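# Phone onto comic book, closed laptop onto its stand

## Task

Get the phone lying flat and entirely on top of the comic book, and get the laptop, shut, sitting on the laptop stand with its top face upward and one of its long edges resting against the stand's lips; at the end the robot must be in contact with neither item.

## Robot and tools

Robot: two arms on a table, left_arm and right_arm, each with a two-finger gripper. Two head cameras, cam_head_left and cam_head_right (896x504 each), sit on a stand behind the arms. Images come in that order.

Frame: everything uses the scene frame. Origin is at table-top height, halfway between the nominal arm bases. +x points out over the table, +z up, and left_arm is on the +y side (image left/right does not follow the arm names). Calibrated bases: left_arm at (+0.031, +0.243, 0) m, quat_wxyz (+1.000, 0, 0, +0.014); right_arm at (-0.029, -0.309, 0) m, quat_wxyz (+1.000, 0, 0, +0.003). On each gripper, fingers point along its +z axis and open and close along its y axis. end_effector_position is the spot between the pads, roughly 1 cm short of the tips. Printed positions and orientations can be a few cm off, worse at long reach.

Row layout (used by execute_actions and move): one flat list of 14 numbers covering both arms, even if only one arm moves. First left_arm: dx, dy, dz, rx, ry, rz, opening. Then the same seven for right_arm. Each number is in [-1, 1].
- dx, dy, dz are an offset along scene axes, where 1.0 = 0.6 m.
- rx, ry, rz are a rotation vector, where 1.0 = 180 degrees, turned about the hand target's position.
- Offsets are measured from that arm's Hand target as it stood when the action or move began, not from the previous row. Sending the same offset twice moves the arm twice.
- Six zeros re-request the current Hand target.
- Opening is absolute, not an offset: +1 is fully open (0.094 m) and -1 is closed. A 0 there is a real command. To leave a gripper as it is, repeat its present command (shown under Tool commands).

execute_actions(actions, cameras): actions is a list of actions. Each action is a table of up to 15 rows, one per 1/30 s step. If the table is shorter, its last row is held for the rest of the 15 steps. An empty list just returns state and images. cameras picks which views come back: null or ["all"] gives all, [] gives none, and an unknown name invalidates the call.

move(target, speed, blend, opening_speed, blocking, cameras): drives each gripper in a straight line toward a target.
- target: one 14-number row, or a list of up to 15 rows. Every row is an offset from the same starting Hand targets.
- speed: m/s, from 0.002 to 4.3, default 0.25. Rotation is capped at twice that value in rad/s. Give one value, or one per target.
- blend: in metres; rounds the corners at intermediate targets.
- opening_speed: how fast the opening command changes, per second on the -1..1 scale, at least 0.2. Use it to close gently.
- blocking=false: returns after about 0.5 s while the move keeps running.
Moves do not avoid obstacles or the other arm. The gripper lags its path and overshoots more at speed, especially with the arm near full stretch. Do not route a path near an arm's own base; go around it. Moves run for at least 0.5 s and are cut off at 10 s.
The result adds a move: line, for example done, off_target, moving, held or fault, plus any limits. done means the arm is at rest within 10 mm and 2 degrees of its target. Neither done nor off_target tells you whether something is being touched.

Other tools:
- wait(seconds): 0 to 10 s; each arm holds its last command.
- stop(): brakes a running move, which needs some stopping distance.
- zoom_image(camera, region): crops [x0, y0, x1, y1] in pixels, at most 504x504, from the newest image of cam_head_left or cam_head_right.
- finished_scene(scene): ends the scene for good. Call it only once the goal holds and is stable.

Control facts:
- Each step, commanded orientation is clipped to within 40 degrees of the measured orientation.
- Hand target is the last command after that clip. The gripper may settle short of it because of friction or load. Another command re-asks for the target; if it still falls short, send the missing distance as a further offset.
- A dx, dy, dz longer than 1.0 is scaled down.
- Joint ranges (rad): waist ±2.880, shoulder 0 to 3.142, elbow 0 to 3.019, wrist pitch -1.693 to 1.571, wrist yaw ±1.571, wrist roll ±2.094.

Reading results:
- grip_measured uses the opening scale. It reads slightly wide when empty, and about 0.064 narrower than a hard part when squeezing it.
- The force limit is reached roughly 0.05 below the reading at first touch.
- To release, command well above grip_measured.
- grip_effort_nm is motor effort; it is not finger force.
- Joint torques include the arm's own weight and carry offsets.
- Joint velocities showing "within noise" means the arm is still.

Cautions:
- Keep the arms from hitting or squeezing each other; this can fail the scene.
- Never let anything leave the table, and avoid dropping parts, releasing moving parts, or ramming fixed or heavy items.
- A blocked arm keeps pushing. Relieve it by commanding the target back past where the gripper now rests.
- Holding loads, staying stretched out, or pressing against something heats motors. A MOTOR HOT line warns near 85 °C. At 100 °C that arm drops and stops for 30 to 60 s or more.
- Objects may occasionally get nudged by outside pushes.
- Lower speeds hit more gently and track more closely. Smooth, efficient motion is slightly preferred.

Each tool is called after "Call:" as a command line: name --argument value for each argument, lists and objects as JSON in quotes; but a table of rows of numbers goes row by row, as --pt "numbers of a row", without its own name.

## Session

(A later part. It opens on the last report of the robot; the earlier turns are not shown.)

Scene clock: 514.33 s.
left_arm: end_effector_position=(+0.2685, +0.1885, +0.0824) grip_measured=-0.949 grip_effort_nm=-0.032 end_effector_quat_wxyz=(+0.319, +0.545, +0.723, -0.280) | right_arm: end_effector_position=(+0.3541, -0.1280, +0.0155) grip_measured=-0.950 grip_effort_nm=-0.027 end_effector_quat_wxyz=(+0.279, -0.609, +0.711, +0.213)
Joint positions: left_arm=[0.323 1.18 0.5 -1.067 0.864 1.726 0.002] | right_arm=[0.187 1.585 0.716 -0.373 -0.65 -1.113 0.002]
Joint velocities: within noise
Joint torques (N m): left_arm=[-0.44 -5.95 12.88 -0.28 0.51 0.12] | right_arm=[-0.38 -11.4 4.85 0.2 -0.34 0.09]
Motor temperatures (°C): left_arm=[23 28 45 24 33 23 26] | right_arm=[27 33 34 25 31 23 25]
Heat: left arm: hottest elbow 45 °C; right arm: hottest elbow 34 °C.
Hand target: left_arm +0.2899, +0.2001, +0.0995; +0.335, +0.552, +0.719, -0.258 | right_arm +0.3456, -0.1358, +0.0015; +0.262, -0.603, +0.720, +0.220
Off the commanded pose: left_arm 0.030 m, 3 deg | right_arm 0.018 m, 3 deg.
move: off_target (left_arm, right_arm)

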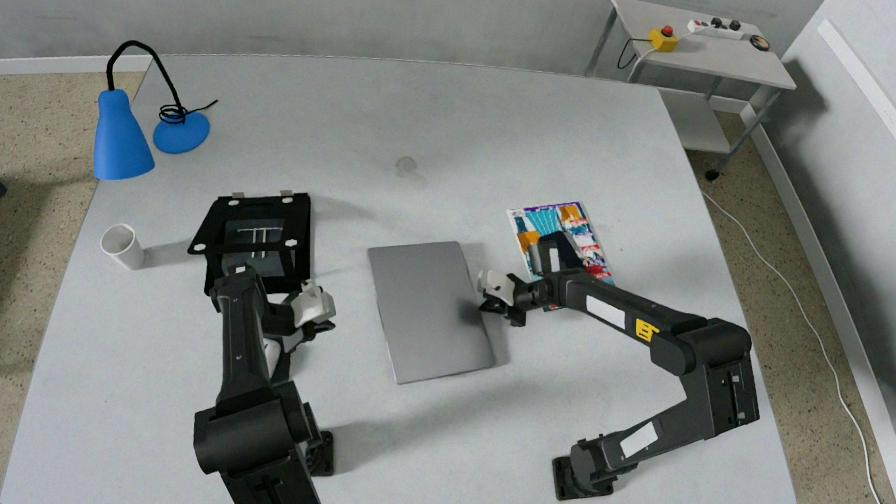

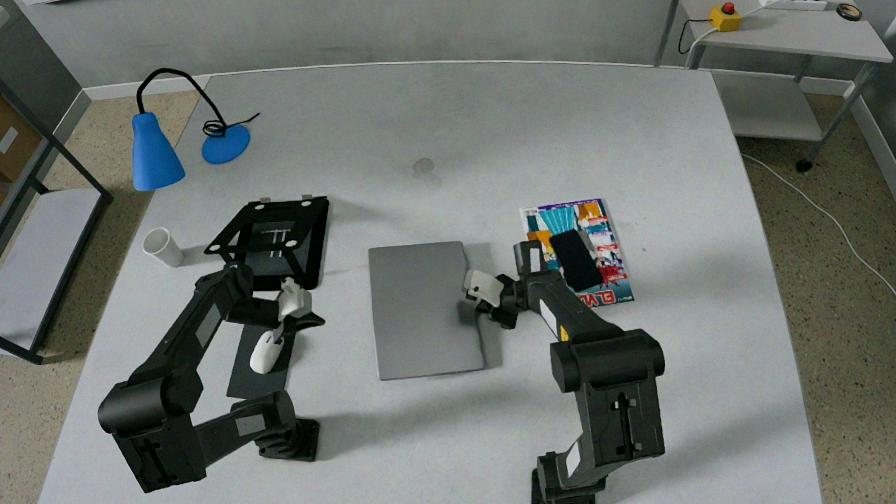

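Call:
move --pt "-0.008 -0.1 0.0 -0.1314 0.1839 0.1350 1 0 -0.07 0.005 0 0 0.083 1" --speed 0.25

Call:
zoom_image --camera "cam_head_left" --region '[290, 220, 550, 390]'

Call:
zoom_image --camera "cam_head_right" --region '[290, 220, 550, 390]'

Scene clock: 529.57 s.
left_arm: end_effector_position=(+0.2882, +0.1443, +0.0996) grip_measured=+0.998 grip_effort_nm=0.134 end_effector_quat_wxyz=(+0.268, +0.211, +0.815, -0.468) | right_arm: end_effector_position=(+0.3375, -0.1703, +0.0135) grip_measured=+0.999 grip_effort_nm=0.061 end_effector_quat_wxyz=(-0.242, +0.699, -0.625, -0.250)
Joint positions: left_arm=[0.219 1.177 0.429 -0.778 1.138 0.726 0.094] | right_arm=[0.065 1.649 0.813 -0.735 -0.711 -1.612 0.094]
Joint velocities: within noise
Joint torques (N m): left_arm=[-2.84 -6.77 6.99 0.9 0.47 -0.03] | right_arm=[-0.62 -10.75 7.41 -0.39 -0.01 0.15]
Motor temperatures (°C): left_arm=[23 28 43 24 31 23 26] | right_arm=[27 32 33 25 28 23 25]
Heat: left arm: hottest elbow 43 °C; right arm: hottest elbow 33 °C.
Hand target: left_arm +0.2851, +0.1401, +0.0995; +0.269, +0.218, +0.814, -0.466 | right_arm +0.3456, -0.1778, +0.0046; -0.231, +0.692, -0.636, -0.253
Off the commanded pose: left_arm 0.005 m, 1 deg | right_arm 0.014 m, 2 deg.
move: off_target (right_arm)

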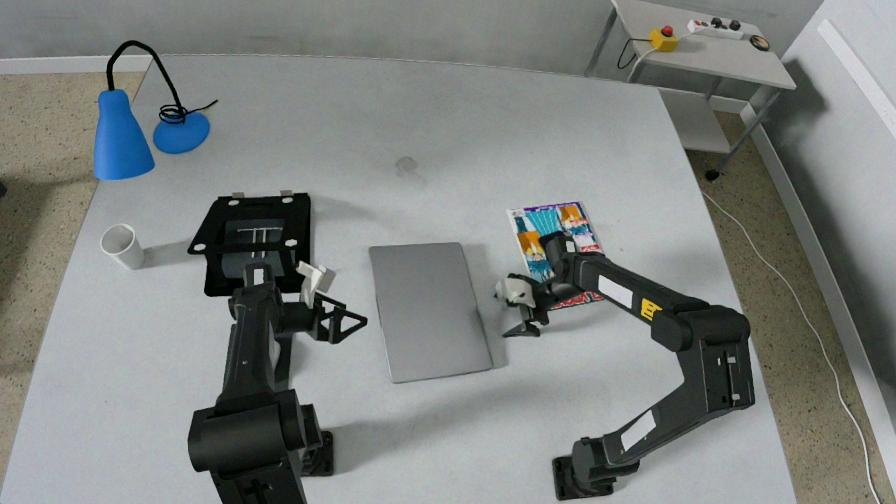

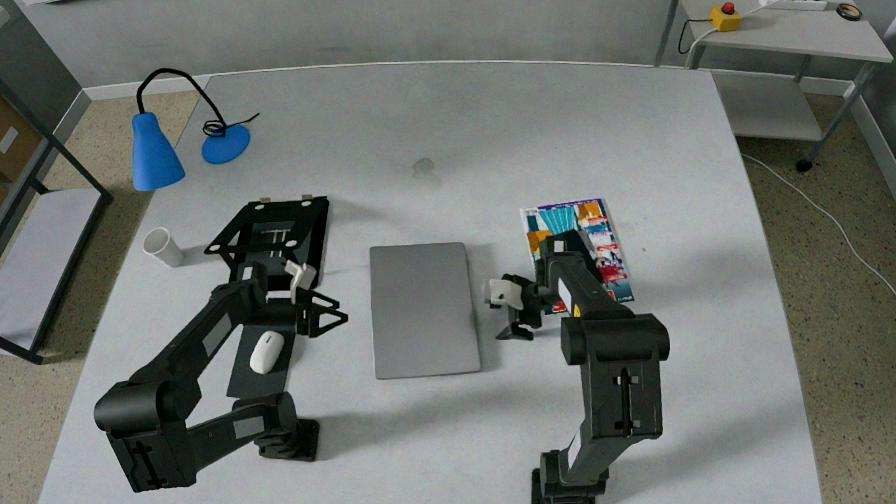

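Scaled by 1.938.

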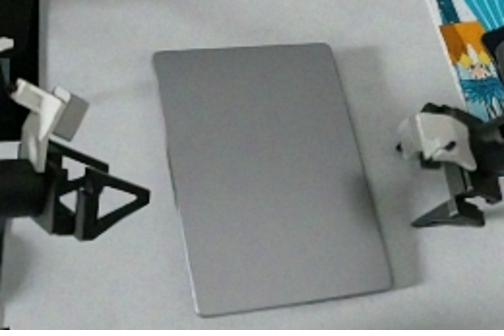

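Scaled by 1.938.

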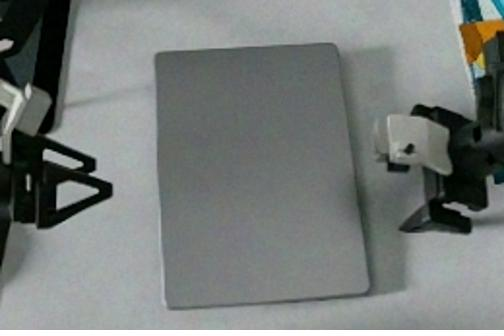

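Call:
move --pt "0 -0.025 -0.088 0 0 0 1 0.033 0.03 0.0 0 0 0 1" --pt "0 -0.025 -0.09 0 0 0 1 0.033 0.075 0.0 0 0 0 1" --speed 0.1

Call:
zoom_image --camera "cam_head_left" --region '[290, 220, 550, 390]'

Call:
zoom_image --camera "cam_head_right" --region '[290, 220, 550, 390]'

Scene clock: 534.73 s.
left_arm: end_effector_position=(+0.2899, +0.1296, +0.0502) grip_measured=+0.998 grip_effort_nm=0.125 end_effector_quat_wxyz=(+0.277, +0.217, +0.814, -0.463) | right_arm: end_effector_position=(+0.3556, -0.1393, +0.0145) grip_measured=+0.999 grip_effort_nm=0.061 end_effector_quat_wxyz=(-0.239, +0.693, -0.632, -0.251)
Joint positions: left_arm=[0.151 1.32 0.332 -0.374 1.129 0.569 0.094] | right_arm=[0.14 1.68 0.861 -0.687 -0.706 -1.492 0.094]
Joint velocities: within noise
Joint torques (N m): left_arm=[-2.73 -5.71 5.34 1.05 0.44 -0.06] | right_arm=[1.61 -11.16 7.88 0.57 -0.13 0.29]
Motor temperatures (°C): left_arm=[23 28 42 24 31 23 26] | right_arm=[27 32 34 25 28 23 25]
Heat: left arm: hottest elbow 42 °C; right arm: hottest elbow 34 °C.
Hand target: left_arm +0.2853, +0.1251, +0.0456; +0.269, +0.218, +0.814, -0.466 | right_arm +0.3653, -0.1328, +0.0045; -0.231, +0.692, -0.636, -0.253
Off the commanded pose: left_arm 0.008 m, 1 deg | right_arm 0.015 m, 1 deg.
move: off_target (right_arm)

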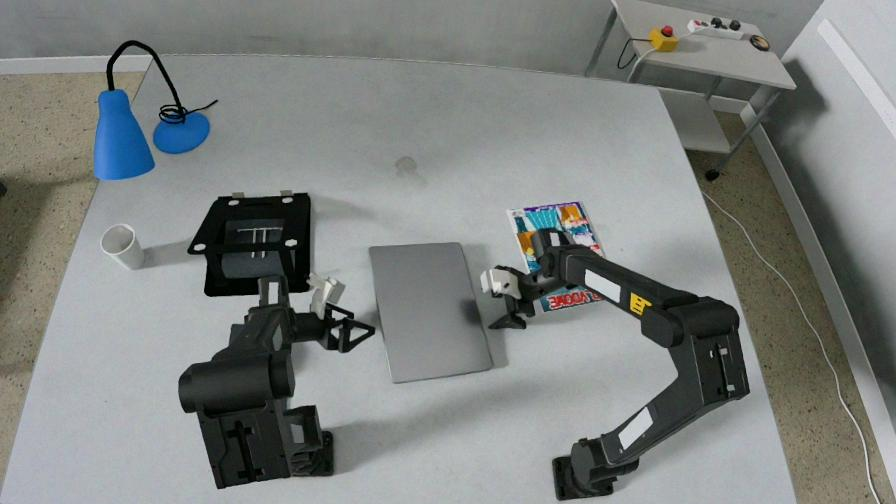

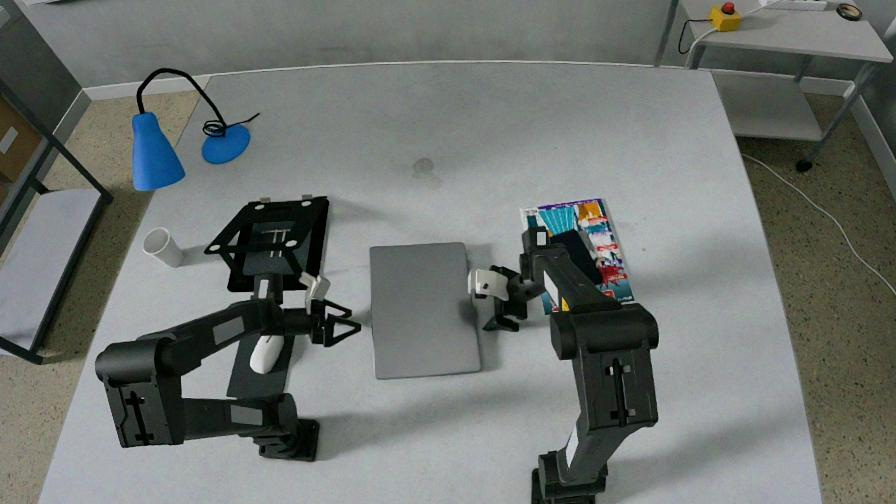

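Scaled by 1.938.

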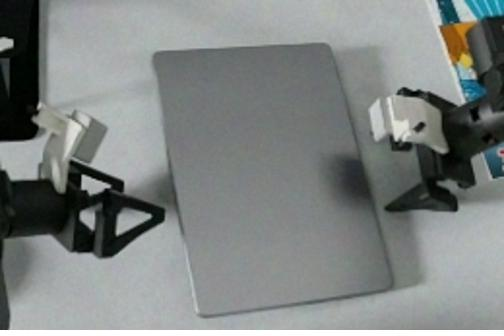

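Scaled by 1.938.

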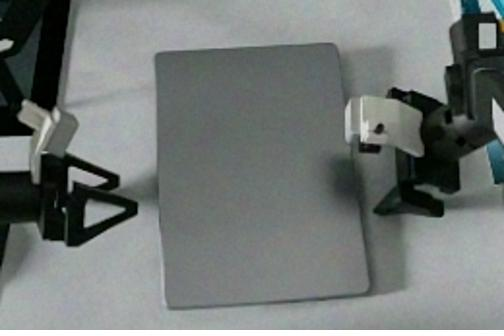

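Call:
move --pt "0.025 0 -0.025 0 0 0 1 0.0 0.02 0.0 0 0 0 1" --pt "0.025 -0.1 -0.025 0 0 0 1 0.0 0.025 0.0 0 0 0 1" --speed 0.08

Call:
zoom_image --camera "cam_head_left" --region '[290, 220, 550, 390]'

Call:
zoom_image --camera "cam_head_right" --region '[290, 220, 550, 390]'

Scene clock: 541.90 s.
left_arm: end_effector_position=(+0.3123, +0.0700, +0.0411) grip_measured=+0.998 grip_effort_nm=0.129 end_effector_quat_wxyz=(+0.290, +0.225, +0.809, -0.459) | right_arm: end_effector_position=(+0.3573, -0.1269, +0.0147) grip_measured=+0.999 grip_effort_nm=0.061 end_effector_quat_wxyz=(-0.240, +0.690, -0.635, -0.249)
Joint positions: left_arm=[-0.114 1.407 0.277 0.245 1.013 0.066 0.094] | right_arm=[0.171 1.68 0.861 -0.653 -0.702 -1.441 0.094]
Joint velocities: within noise
Joint torques (N m): left_arm=[-3.14 -5.77 3.74 1.42 0.23 -0.07] | right_arm=[2.08 -11.22 7.99 0.5 -0.15 0.29]
Motor temperatures (°C): left_arm=[23 28 40 24 30 23 26] | right_arm=[27 32 34 25 28 23 25]
Heat: left arm: hottest elbow 40 °C; right arm: hottest elbow 34 °C.
Hand target: left_arm +0.3002, +0.0652, +0.0306; +0.269, +0.218, +0.814, -0.466 | right_arm +0.3653, -0.1177, +0.0045; -0.231, +0.692, -0.635, -0.253
Off the commanded pose: left_arm 0.017 m, 3 deg | right_arm 0.016 m, 1 deg.
move: off_target (left_arm, right_arm)

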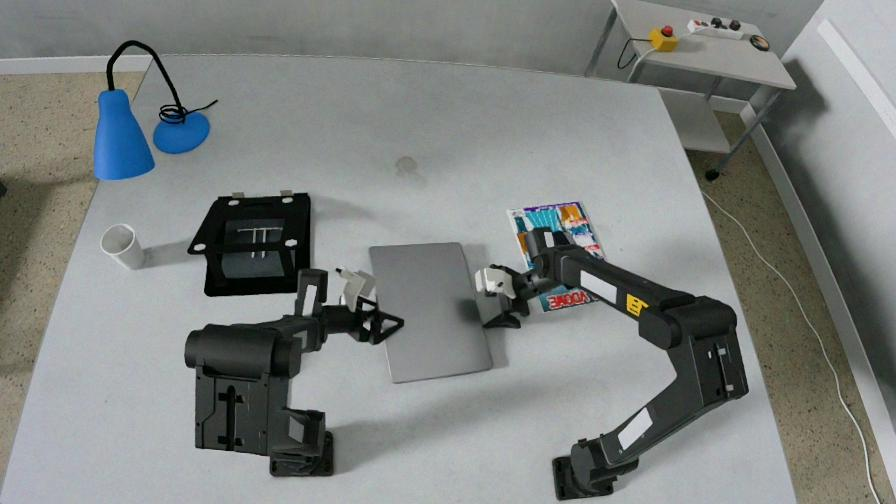

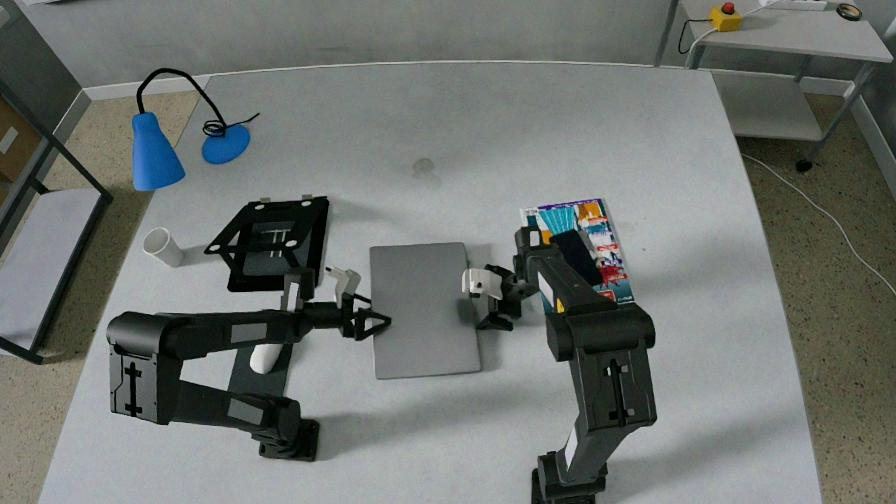

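Scaled by 1.938.

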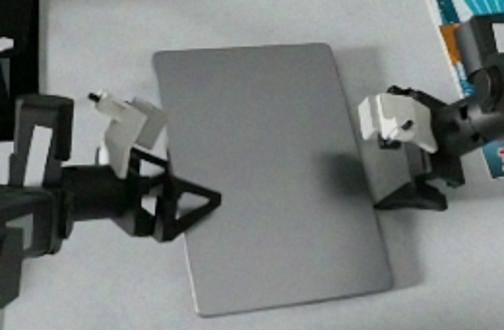

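Scaled by 1.938.

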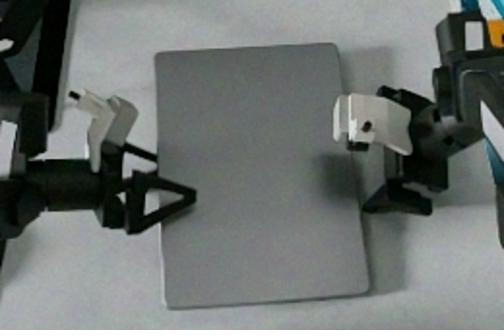

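Call:
move --target '[0.0,-0.05,0.0,0,0,0,1, 0.0,0.05,0.0,0,0,0,1]' --speed 0.06

Call:
zoom_image --camera "cam_head_left" --region '[290, 220, 550, 390]'

Call:
zoom_image --camera "cam_head_right" --region '[290, 220, 550, 390]'

Scene clock: 547.13 s.
left_arm: end_effector_position=(+0.3161, +0.0470, +0.0414) grip_measured=+0.998 grip_effort_nm=0.129 end_effector_quat_wxyz=(+0.294, +0.210, +0.814, -0.455) | right_arm: end_effector_position=(+0.3602, -0.1138, +0.0141) grip_measured=+0.999 grip_effort_nm=0.051 end_effector_quat_wxyz=(-0.239, +0.691, -0.639, -0.241)
Joint positions: left_arm=[-0.217 1.429 0.261 0.42 0.919 -0.109 0.094] | right_arm=[0.208 1.68 0.865 -0.616 -0.68 -1.387 0.094]
Joint velocities: within noise
Joint torques (N m): left_arm=[-4.89 -5.95 4.34 1.8 0.64 0.07] | right_arm=[4.31 -10.99 8.23 1.1 -0.61 0.61]
Motor temperatures (°C): left_arm=[23 28 39 24 30 23 26] | right_arm=[27 33 34 25 27 23 25]
Heat: left arm: hottest elbow 39 °C; right arm: hottest elbow 34 °C.
Hand target: left_arm +0.3001, +0.0351, +0.0305; +0.269, +0.218, +0.814, -0.466 | right_arm +0.3655, -0.0877, +0.0046; -0.231, +0.692, -0.636, -0.252
Off the commanded pose: left_arm 0.023 m, 3 deg | right_arm 0.028 m, 2 deg.
move: off_target (left_arm, right_arm)

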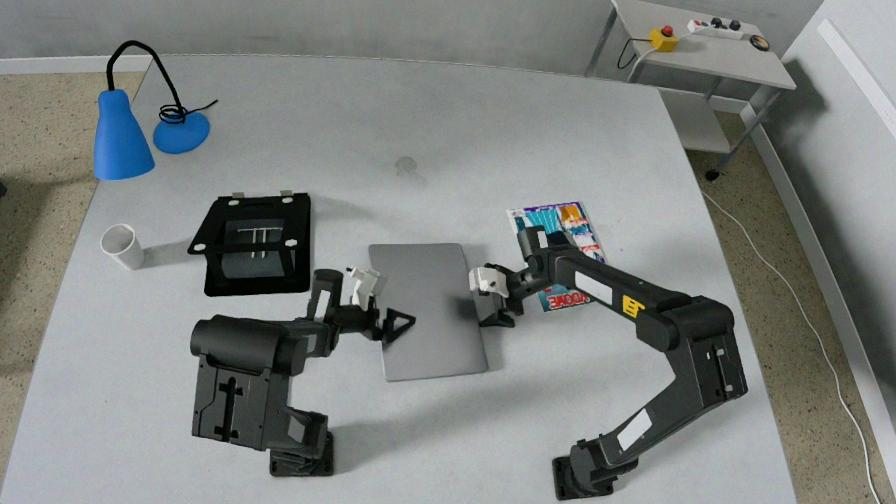

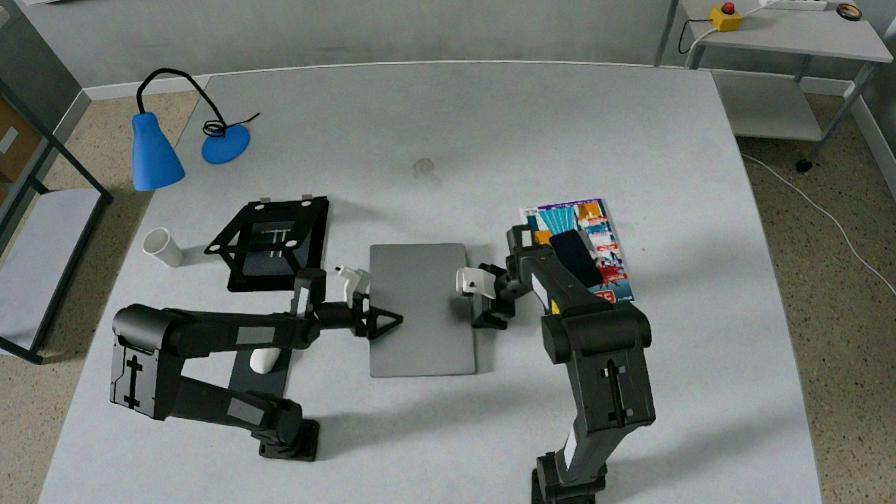

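Scaled by 1.938.

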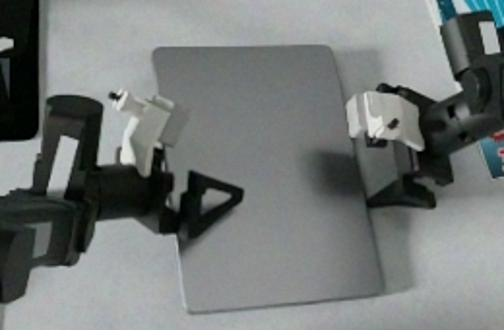

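Scaled by 1.938.

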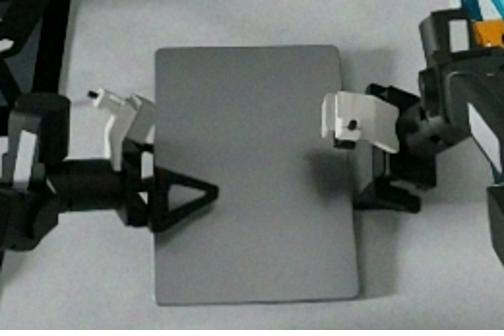

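Call:
move --target '[0.0,-0.05,0.01,0,0,0,1, 0.0,0.0,0.0,0,0,0,1]' --speed 0.06

Call:
zoom_image --camera "cam_head_left" --region '[340, 250, 440, 350]'

Call:
zoom_image --camera "cam_head_right" --region '[320, 250, 420, 350]'

Scene clock: 551.70 s.
left_arm: end_effector_position=(+0.3232, +0.0366, +0.0413) grip_measured=+0.999 grip_effort_nm=0.085 end_effector_quat_wxyz=(+0.298, +0.178, +0.826, -0.444) | right_arm: end_effector_position=(+0.3602, -0.1137, +0.0141) grip_measured=+0.999 grip_effort_nm=0.042 end_effector_quat_wxyz=(-0.239, +0.691, -0.638, -0.240)
Joint positions: left_arm=[-0.277 1.433 0.258 0.494 0.821 -0.233 0.094] | right_arm=[0.208 1.68 0.865 -0.616 -0.68 -1.388 0.094]
Joint velocities: within noise
Joint torques (N m): left_arm=[-8.88 -6.07 5.37 2.13 1.19 0.08] | right_arm=[4.31 -10.99 8.23 1.11 -0.62 0.6]
Motor temperatures (°C): left_arm=[23 28 38 24 30 23 26] | right_arm=[27 33 34 25 27 23 25]
Heat: left arm: hottest elbow 38 °C; right arm: hottest elbow 34 °C.
Hand target: left_arm +0.3002, +0.0051, +0.0365; +0.269, +0.218, +0.814, -0.466 | right_arm +0.3655, -0.0877, +0.0046; -0.231, +0.692, -0.635, -0.253
Off the commanded pose: left_arm 0.039 m, 6 deg | right_arm 0.028 m, 2 deg.
move: off_target (left_arm, right_arm)

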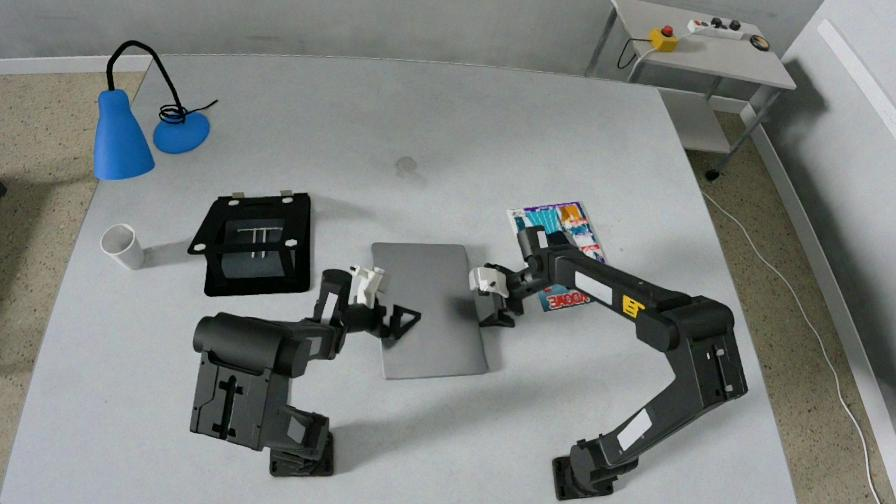

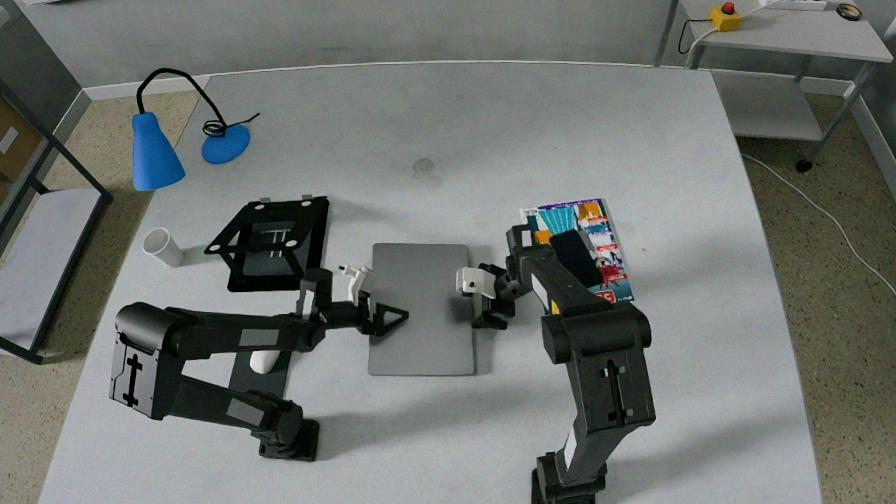

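Scaled by 5.040.

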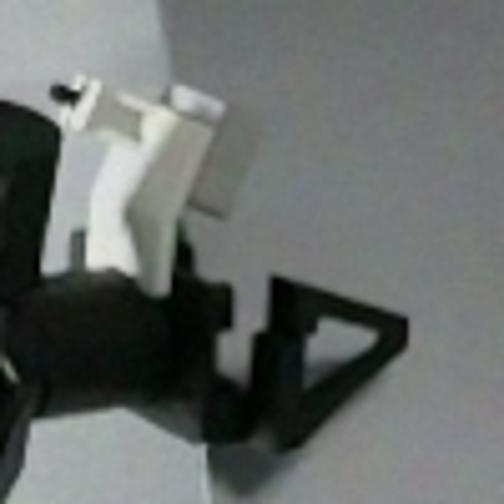

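Scaled by 5.040.

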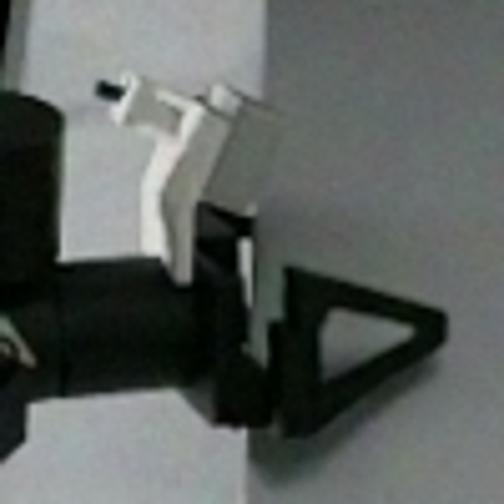

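Call:
move --pt "0.04 0.06 0.06 0 0 0 1 0.0 0.0 0.0 0 0 0 1" --pt "0.075 0.06 0.085 -0.0587 0.2189 0.1057 1 0.0 0.0 0.0 0 0 0 1" --speed 0.1

Call:
zoom_image --camera "cam_head_left" --region '[290, 220, 550, 390]'

Call:
zoom_image --camera "cam_head_right" --region '[320, 250, 420, 350]'

Scene clock: 561.93 s.
left_arm: end_effector_position=(+0.3186, +0.0455, +0.0617) grip_measured=+0.999 grip_effort_nm=0.061 end_effector_quat_wxyz=(+0.052, -0.115, +0.845, -0.520) | right_arm: end_effector_position=(+0.3610, -0.1059, +0.0146) grip_measured=+0.999 grip_effort_nm=0.042 end_effector_quat_wxyz=(-0.240, +0.690, -0.639, -0.241)
Joint positions: left_arm=[-0.209 1.323 0.351 0.072 0.953 -0.808 0.094] | right_arm=[0.226 1.682 0.867 -0.598 -0.679 -1.36 0.094]
Joint velocities: within noise
Joint torques (N m): left_arm=[-1.85 -9.93 12.42 0.8 0.78 -0.21] | right_arm=[3.08 -11.11 8.2 0.61 -0.6 0.37]
Motor temperatures (°C): left_arm=[23 28 38 24 31 23 26] | right_arm=[27 33 34 25 27 23 25]
Heat: left arm: hottest elbow 38 °C; right arm: hottest elbow 34 °C.
Hand target: left_arm +0.3452, +0.0412, +0.0876; +0.071, -0.110, +0.836, -0.533 | right_arm +0.3654, -0.0878, +0.0045; -0.231, +0.692, -0.636, -0.253
Off the commanded pose: left_arm 0.037 m, 3 deg | right_arm 0.021 m, 2 deg.
move: off_target (left_arm, right_arm)

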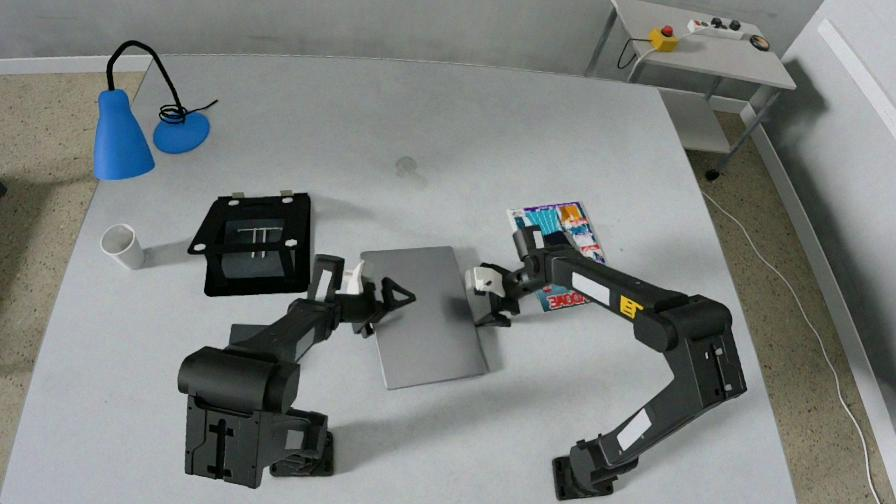

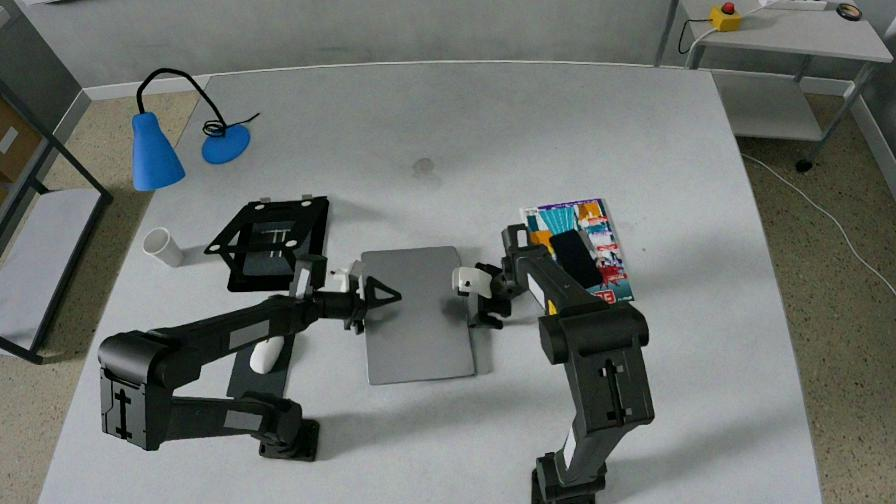

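Scaled by 1.938.

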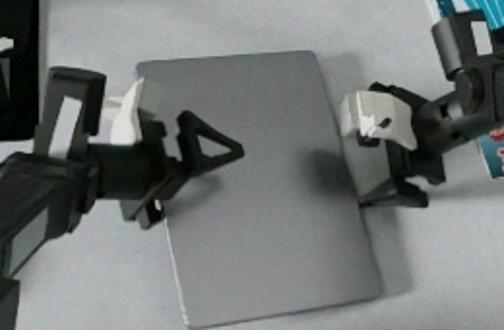

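Scaled by 5.040.

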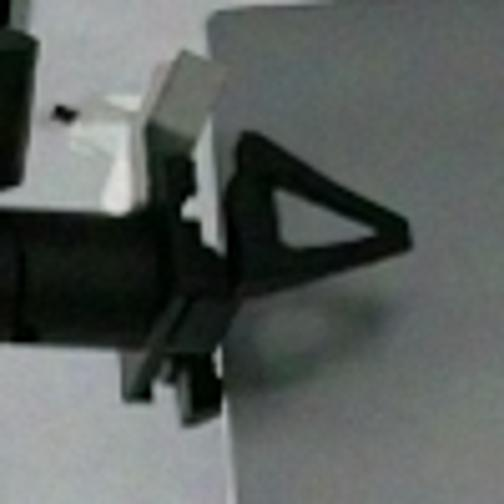

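Call:
move --target '[0,0,0,0,0,0,-0.5, 0.0,-0.02,0.0,0,0,0,1]' --speed 0.1 --opening_speed 0.5

Call:
zoom_image --camera "cam_head_left" --region '[290, 220, 550, 390]'

Call:
zoom_image --camera "cam_head_right" --region '[320, 250, 420, 350]'

Scene clock: 572.70 s.
left_arm: end_effector_position=(+0.3194, +0.0507, +0.0624) grip_measured=-0.491 grip_effort_nm=-0.442 end_effector_quat_wxyz=(+0.051, -0.122, +0.844, -0.520) | right_arm: end_effector_position=(+0.3609, -0.1056, +0.0146) grip_measured=+0.999 grip_effort_nm=0.042 end_effector_quat_wxyz=(-0.241, +0.692, -0.636, -0.242)
Joint positions: left_arm=[-0.191 1.316 0.352 0.05 0.96 -0.8 0.024] | right_arm=[0.225 1.684 0.869 -0.602 -0.683 -1.37 0.094]
Joint velocities: within noise
Joint torques (N m): left_arm=[-2.67 -9.29 12.53 1.55 0.59 -0.3] | right_arm=[1.08 -11.4 7.87 0.05 -0.63 0.15]
Motor temperatures (°C): left_arm=[23 28 37 24 31 24 26] | right_arm=[27 32 35 25 27 23 25]
Heat: left arm: hottest elbow 37 °C; right arm: hottest elbow 35 °C.
Hand target: left_arm +0.3452, +0.0411, +0.0876; +0.071, -0.110, +0.836, -0.533 | right_arm +0.3653, -0.0997, +0.0045; -0.231, +0.692, -0.636, -0.253
Off the commanded pose: left_arm 0.037 m, 3 deg | right_arm 0.013 m, 2 deg.
move: off_target (left_arm, right_arm)

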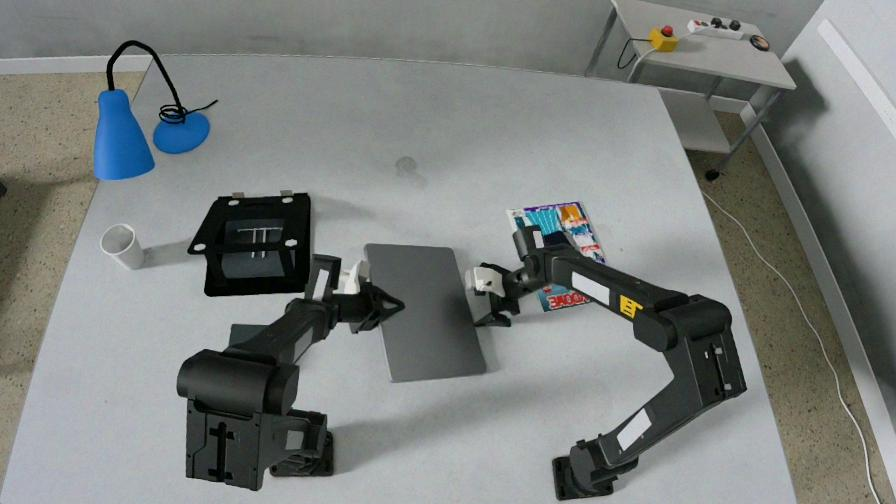

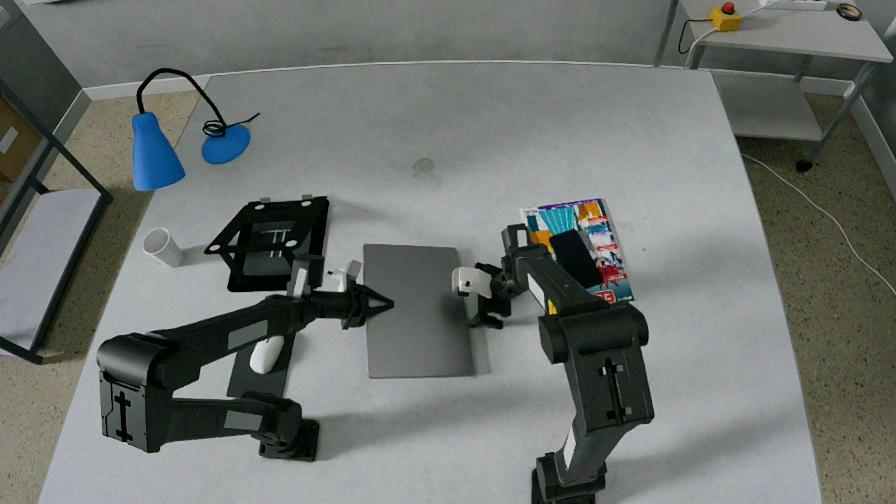

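Scaled by 1.938.

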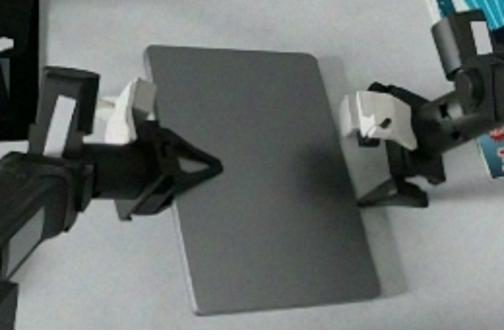

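Scaled by 5.040.

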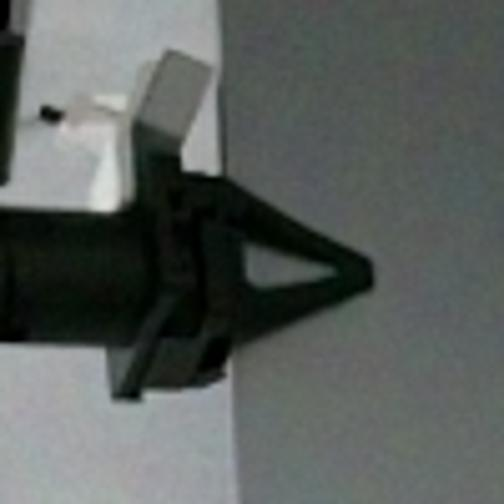

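Call:
move --target '[0,0,0,0,0,0,-1, 0.0,-0.03,0.0,0,0,0,1]' --speed 0.1 --opening_speed 0.3 --cameras '[]'

Scene clock: 577.10 s.
left_arm: end_effector_position=(+0.3201, +0.0481, +0.0702) grip_measured=-0.615 grip_effort_nm=-1.009 end_effector_quat_wxyz=(+0.061, -0.101, +0.840, -0.530) | right_arm: end_effector_position=(+0.3580, -0.1120, +0.0146) grip_measured=+0.999 grip_effort_nm=0.042 end_effector_quat_wxyz=(-0.242, +0.697, -0.627, -0.249)
Joint positions: left_arm=[-0.191 1.306 0.354 0.062 0.983 -0.778 0.018] | right_arm=[0.206 1.687 0.869 -0.63 -0.701 -1.421 0.094]
Joint velocities: within noise
Joint torques (N m): left_arm=[-2.73 -8.18 12.31 1.2 -0.28 -0.48] | right_arm=[-0.56 -11.81 7.53 -0.25 -0.19 0.11]
Motor temperatures (°C): left_arm=[23 28 37 24 30 24 26] | right_arm=[27 32 35 25 27 23 25]
Heat: left arm: hottest elbow 37 °C; right arm: hottest elbow 35 °C.
Hand target: left_arm +0.3451, +0.0412, +0.0875; +0.071, -0.110, +0.836, -0.533 | right_arm +0.3654, -0.1178, +0.0045; -0.231, +0.692, -0.636, -0.253
Off the commanded pose: left_arm 0.031 m, 2 deg | right_arm 0.014 m, 2 deg.
move: off_target (left_arm, right_arm)
No camera images: "cameras" was empty.

Call:
move --pt "0 0 0.01 0 0 0 -1 0.0 -0.1 0.05 0 0 0 1" --pt "0 0 0.05 0 0 0 -1 -0.1 -0.12 0.4 0 0 0 1" --pt "0 0.1 0.35 0 0 0 -1 -0.2 -0.12 0.4 0 0 0 1" --speed 0.15

Scene clock: 585.43 s.
left_arm: end_effector_position=(+0.2983, +0.1029, +0.2038) grip_measured=-0.635 grip_effort_nm=-1.009 end_effector_quat_wxyz=(-0.011, -0.165, +0.854, -0.493) | right_arm: end_effector_position=(+0.2515, -0.1867, +0.2465) grip_measured=+0.999 grip_effort_nm=0.042 end_effector_quat_wxyz=(-0.233, +0.695, -0.632, -0.251)
Joint positions: left_arm=[0.004 0.967 0.659 -1.043 1.018 -0.471 0.017] | right_arm=[0.034 1.107 0.987 -1.486 -0.698 -1.638 0.094]
Joint velocities: within noise
Joint torques (N m): left_arm=[-0.73 -8.47 25.83 0.72 3.12 0.06] | right_arm=[-0.15 -9 7.13 -0.32 -0.4 0.11]
Motor temperatures (°C): left_arm=[23 28 39 24 32 24 27] | right_arm=[27 32 35 25 27 23 25]
Heat: left arm: hottest elbow 39 °C; right arm: hottest elbow 35 °C.
Hand target: left_arm +0.3451, +0.1012, +0.2975; +0.071, -0.111, +0.836, -0.533 | right_arm +0.2453, -0.1897, +0.2445; -0.231, +0.692, -0.636, -0.253
Off the commanded pose: left_arm 0.105 m, 12 deg | right_arm 0.007 m, 1 deg.
move: off_target (left_arm)

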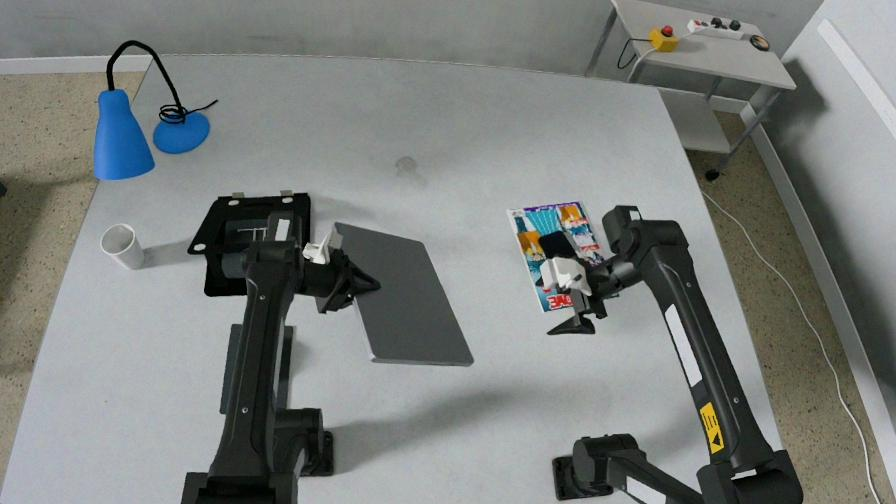

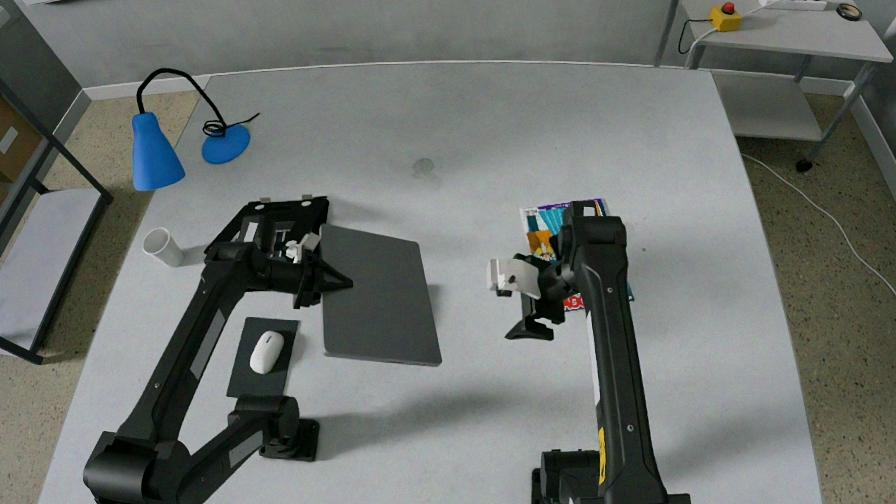

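Call:
move --target '[0.058,0.0,0.18,0,0,0.15,-1, -0.1,0.0,0,0,0,0,1]' --speed 0.2

Scene clock: 615.57 s.
left_arm: end_effector_position=(+0.3336, +0.1191, +0.2615) grip_measured=-0.635 grip_effort_nm=-1.009 end_effector_quat_wxyz=(+0.079, -0.385, +0.817, -0.423) | right_arm: end_effector_position=(+0.1920, -0.1891, +0.2477) grip_measured=+0.999 grip_effort_nm=0.046 end_effector_quat_wxyz=(-0.236, +0.696, -0.631, -0.248)
Joint positions: left_arm=[-0.09 0.769 0.735 -0.873 0.644 -1.171 0.017] | right_arm=[0.034 0.93 0.878 -1.547 -0.698 -1.638 0.094]
Joint velocities: within noise
Joint torques (N m): left_arm=[-2.78 -8.88 -25.81 4.41 1.61 -0.11] | right_arm=[0.44 -6.01 7.21 -0.29 -0.41 0.21]
Motor temperatures (°C): left_arm=[23 28 47 24 45 24 28] | right_arm=[27 32 35 25 27 23 25]
Heat: left arm: hottest elbow 47 °C; right arm: hottest elbow 35 °C.
Hand target: left_arm +0.3799, +0.1012, +0.4055; +0.193, -0.303, +0.787, -0.502 | right_arm +0.1854, -0.1897, +0.2446; -0.231, +0.692, -0.636, -0.253
Off the commanded pose: left_arm 0.152 m, 19 deg | right_arm 0.007 m, 1 deg.
move: off_target (left_arm)

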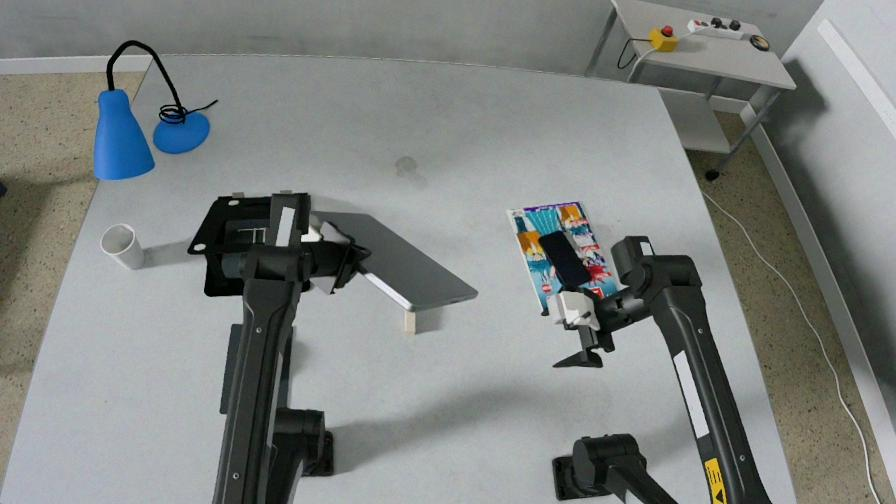

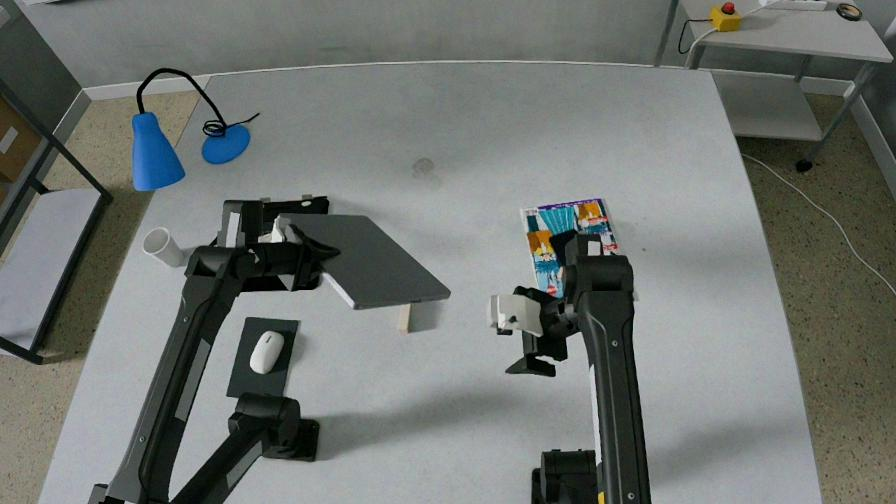

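Call:
move --pt "0.1 0.12 0.03 -0.054 -0.039 0.04 -1 0 0 0 0 0 0 1" --pt "0.267 0.45 0.02 -0.030 -0.0626 0.3156 -1 0 0.0 0 0 0 0 1" --speed 0.25

Scene clock: 626.03 s.
left_arm: end_effector_position=(+0.4675, +0.3465, +0.2367) grip_measured=-0.635 grip_effort_nm=-1.009 end_effector_quat_wxyz=(-0.332, +0.685, -0.566, +0.317) | right_arm: end_effector_position=(+0.1920, -0.1891, +0.2477) grip_measured=+0.999 grip_effort_nm=0.037 end_effector_quat_wxyz=(-0.236, +0.696, -0.631, -0.248)
Joint positions: left_arm=[0.259 1.021 0.735 -0.338 0.137 -1.545 0.017] | right_arm=[0.034 0.93 0.878 -1.547 -0.698 -1.638 0.094]
Joint velocities: within noise
Joint torques (N m): left_arm=[-1.03 -13.51 -26.09 6.15 0.22 -0.1] | right_arm=[0.5 -6.07 7.19 -0.29 -0.41 0.2]
Motor temperatures (°C): left_arm=[23 28 58 24 41 24 28] | right_arm=[27 32 35 25 26 23 25]
Heat: left arm: hottest elbow 58 °C; right arm: hottest elbow 35 °C.
Hand target: left_arm +0.5401, +0.3710, +0.4177; -0.468, +0.599, -0.503, +0.411 | right_arm +0.1854, -0.1897, +0.2446; -0.231, +0.692, -0.636, -0.252
Off the commanded pose: left_arm 0.196 m, 23 deg | right_arm 0.007 m, 1 deg.
move: off_target (left_arm)

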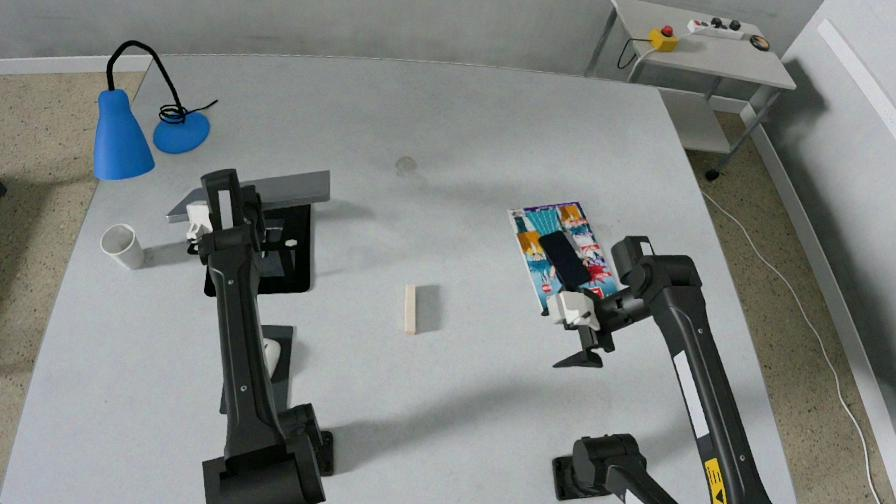

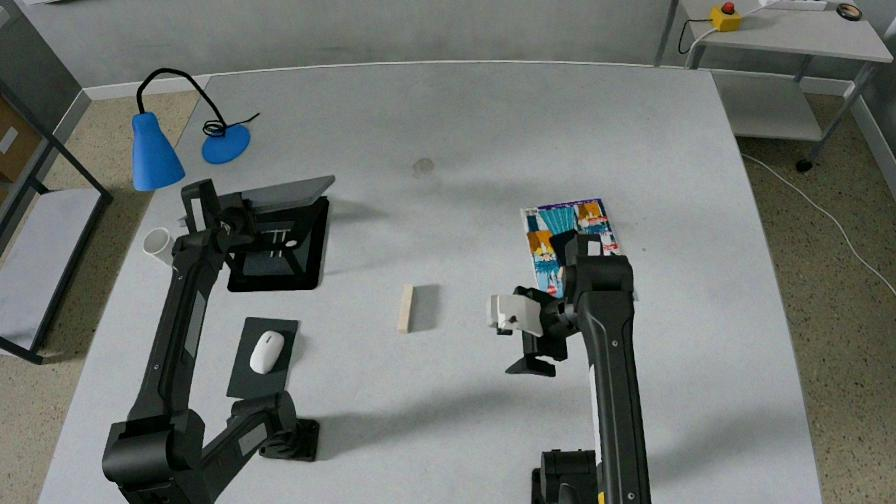

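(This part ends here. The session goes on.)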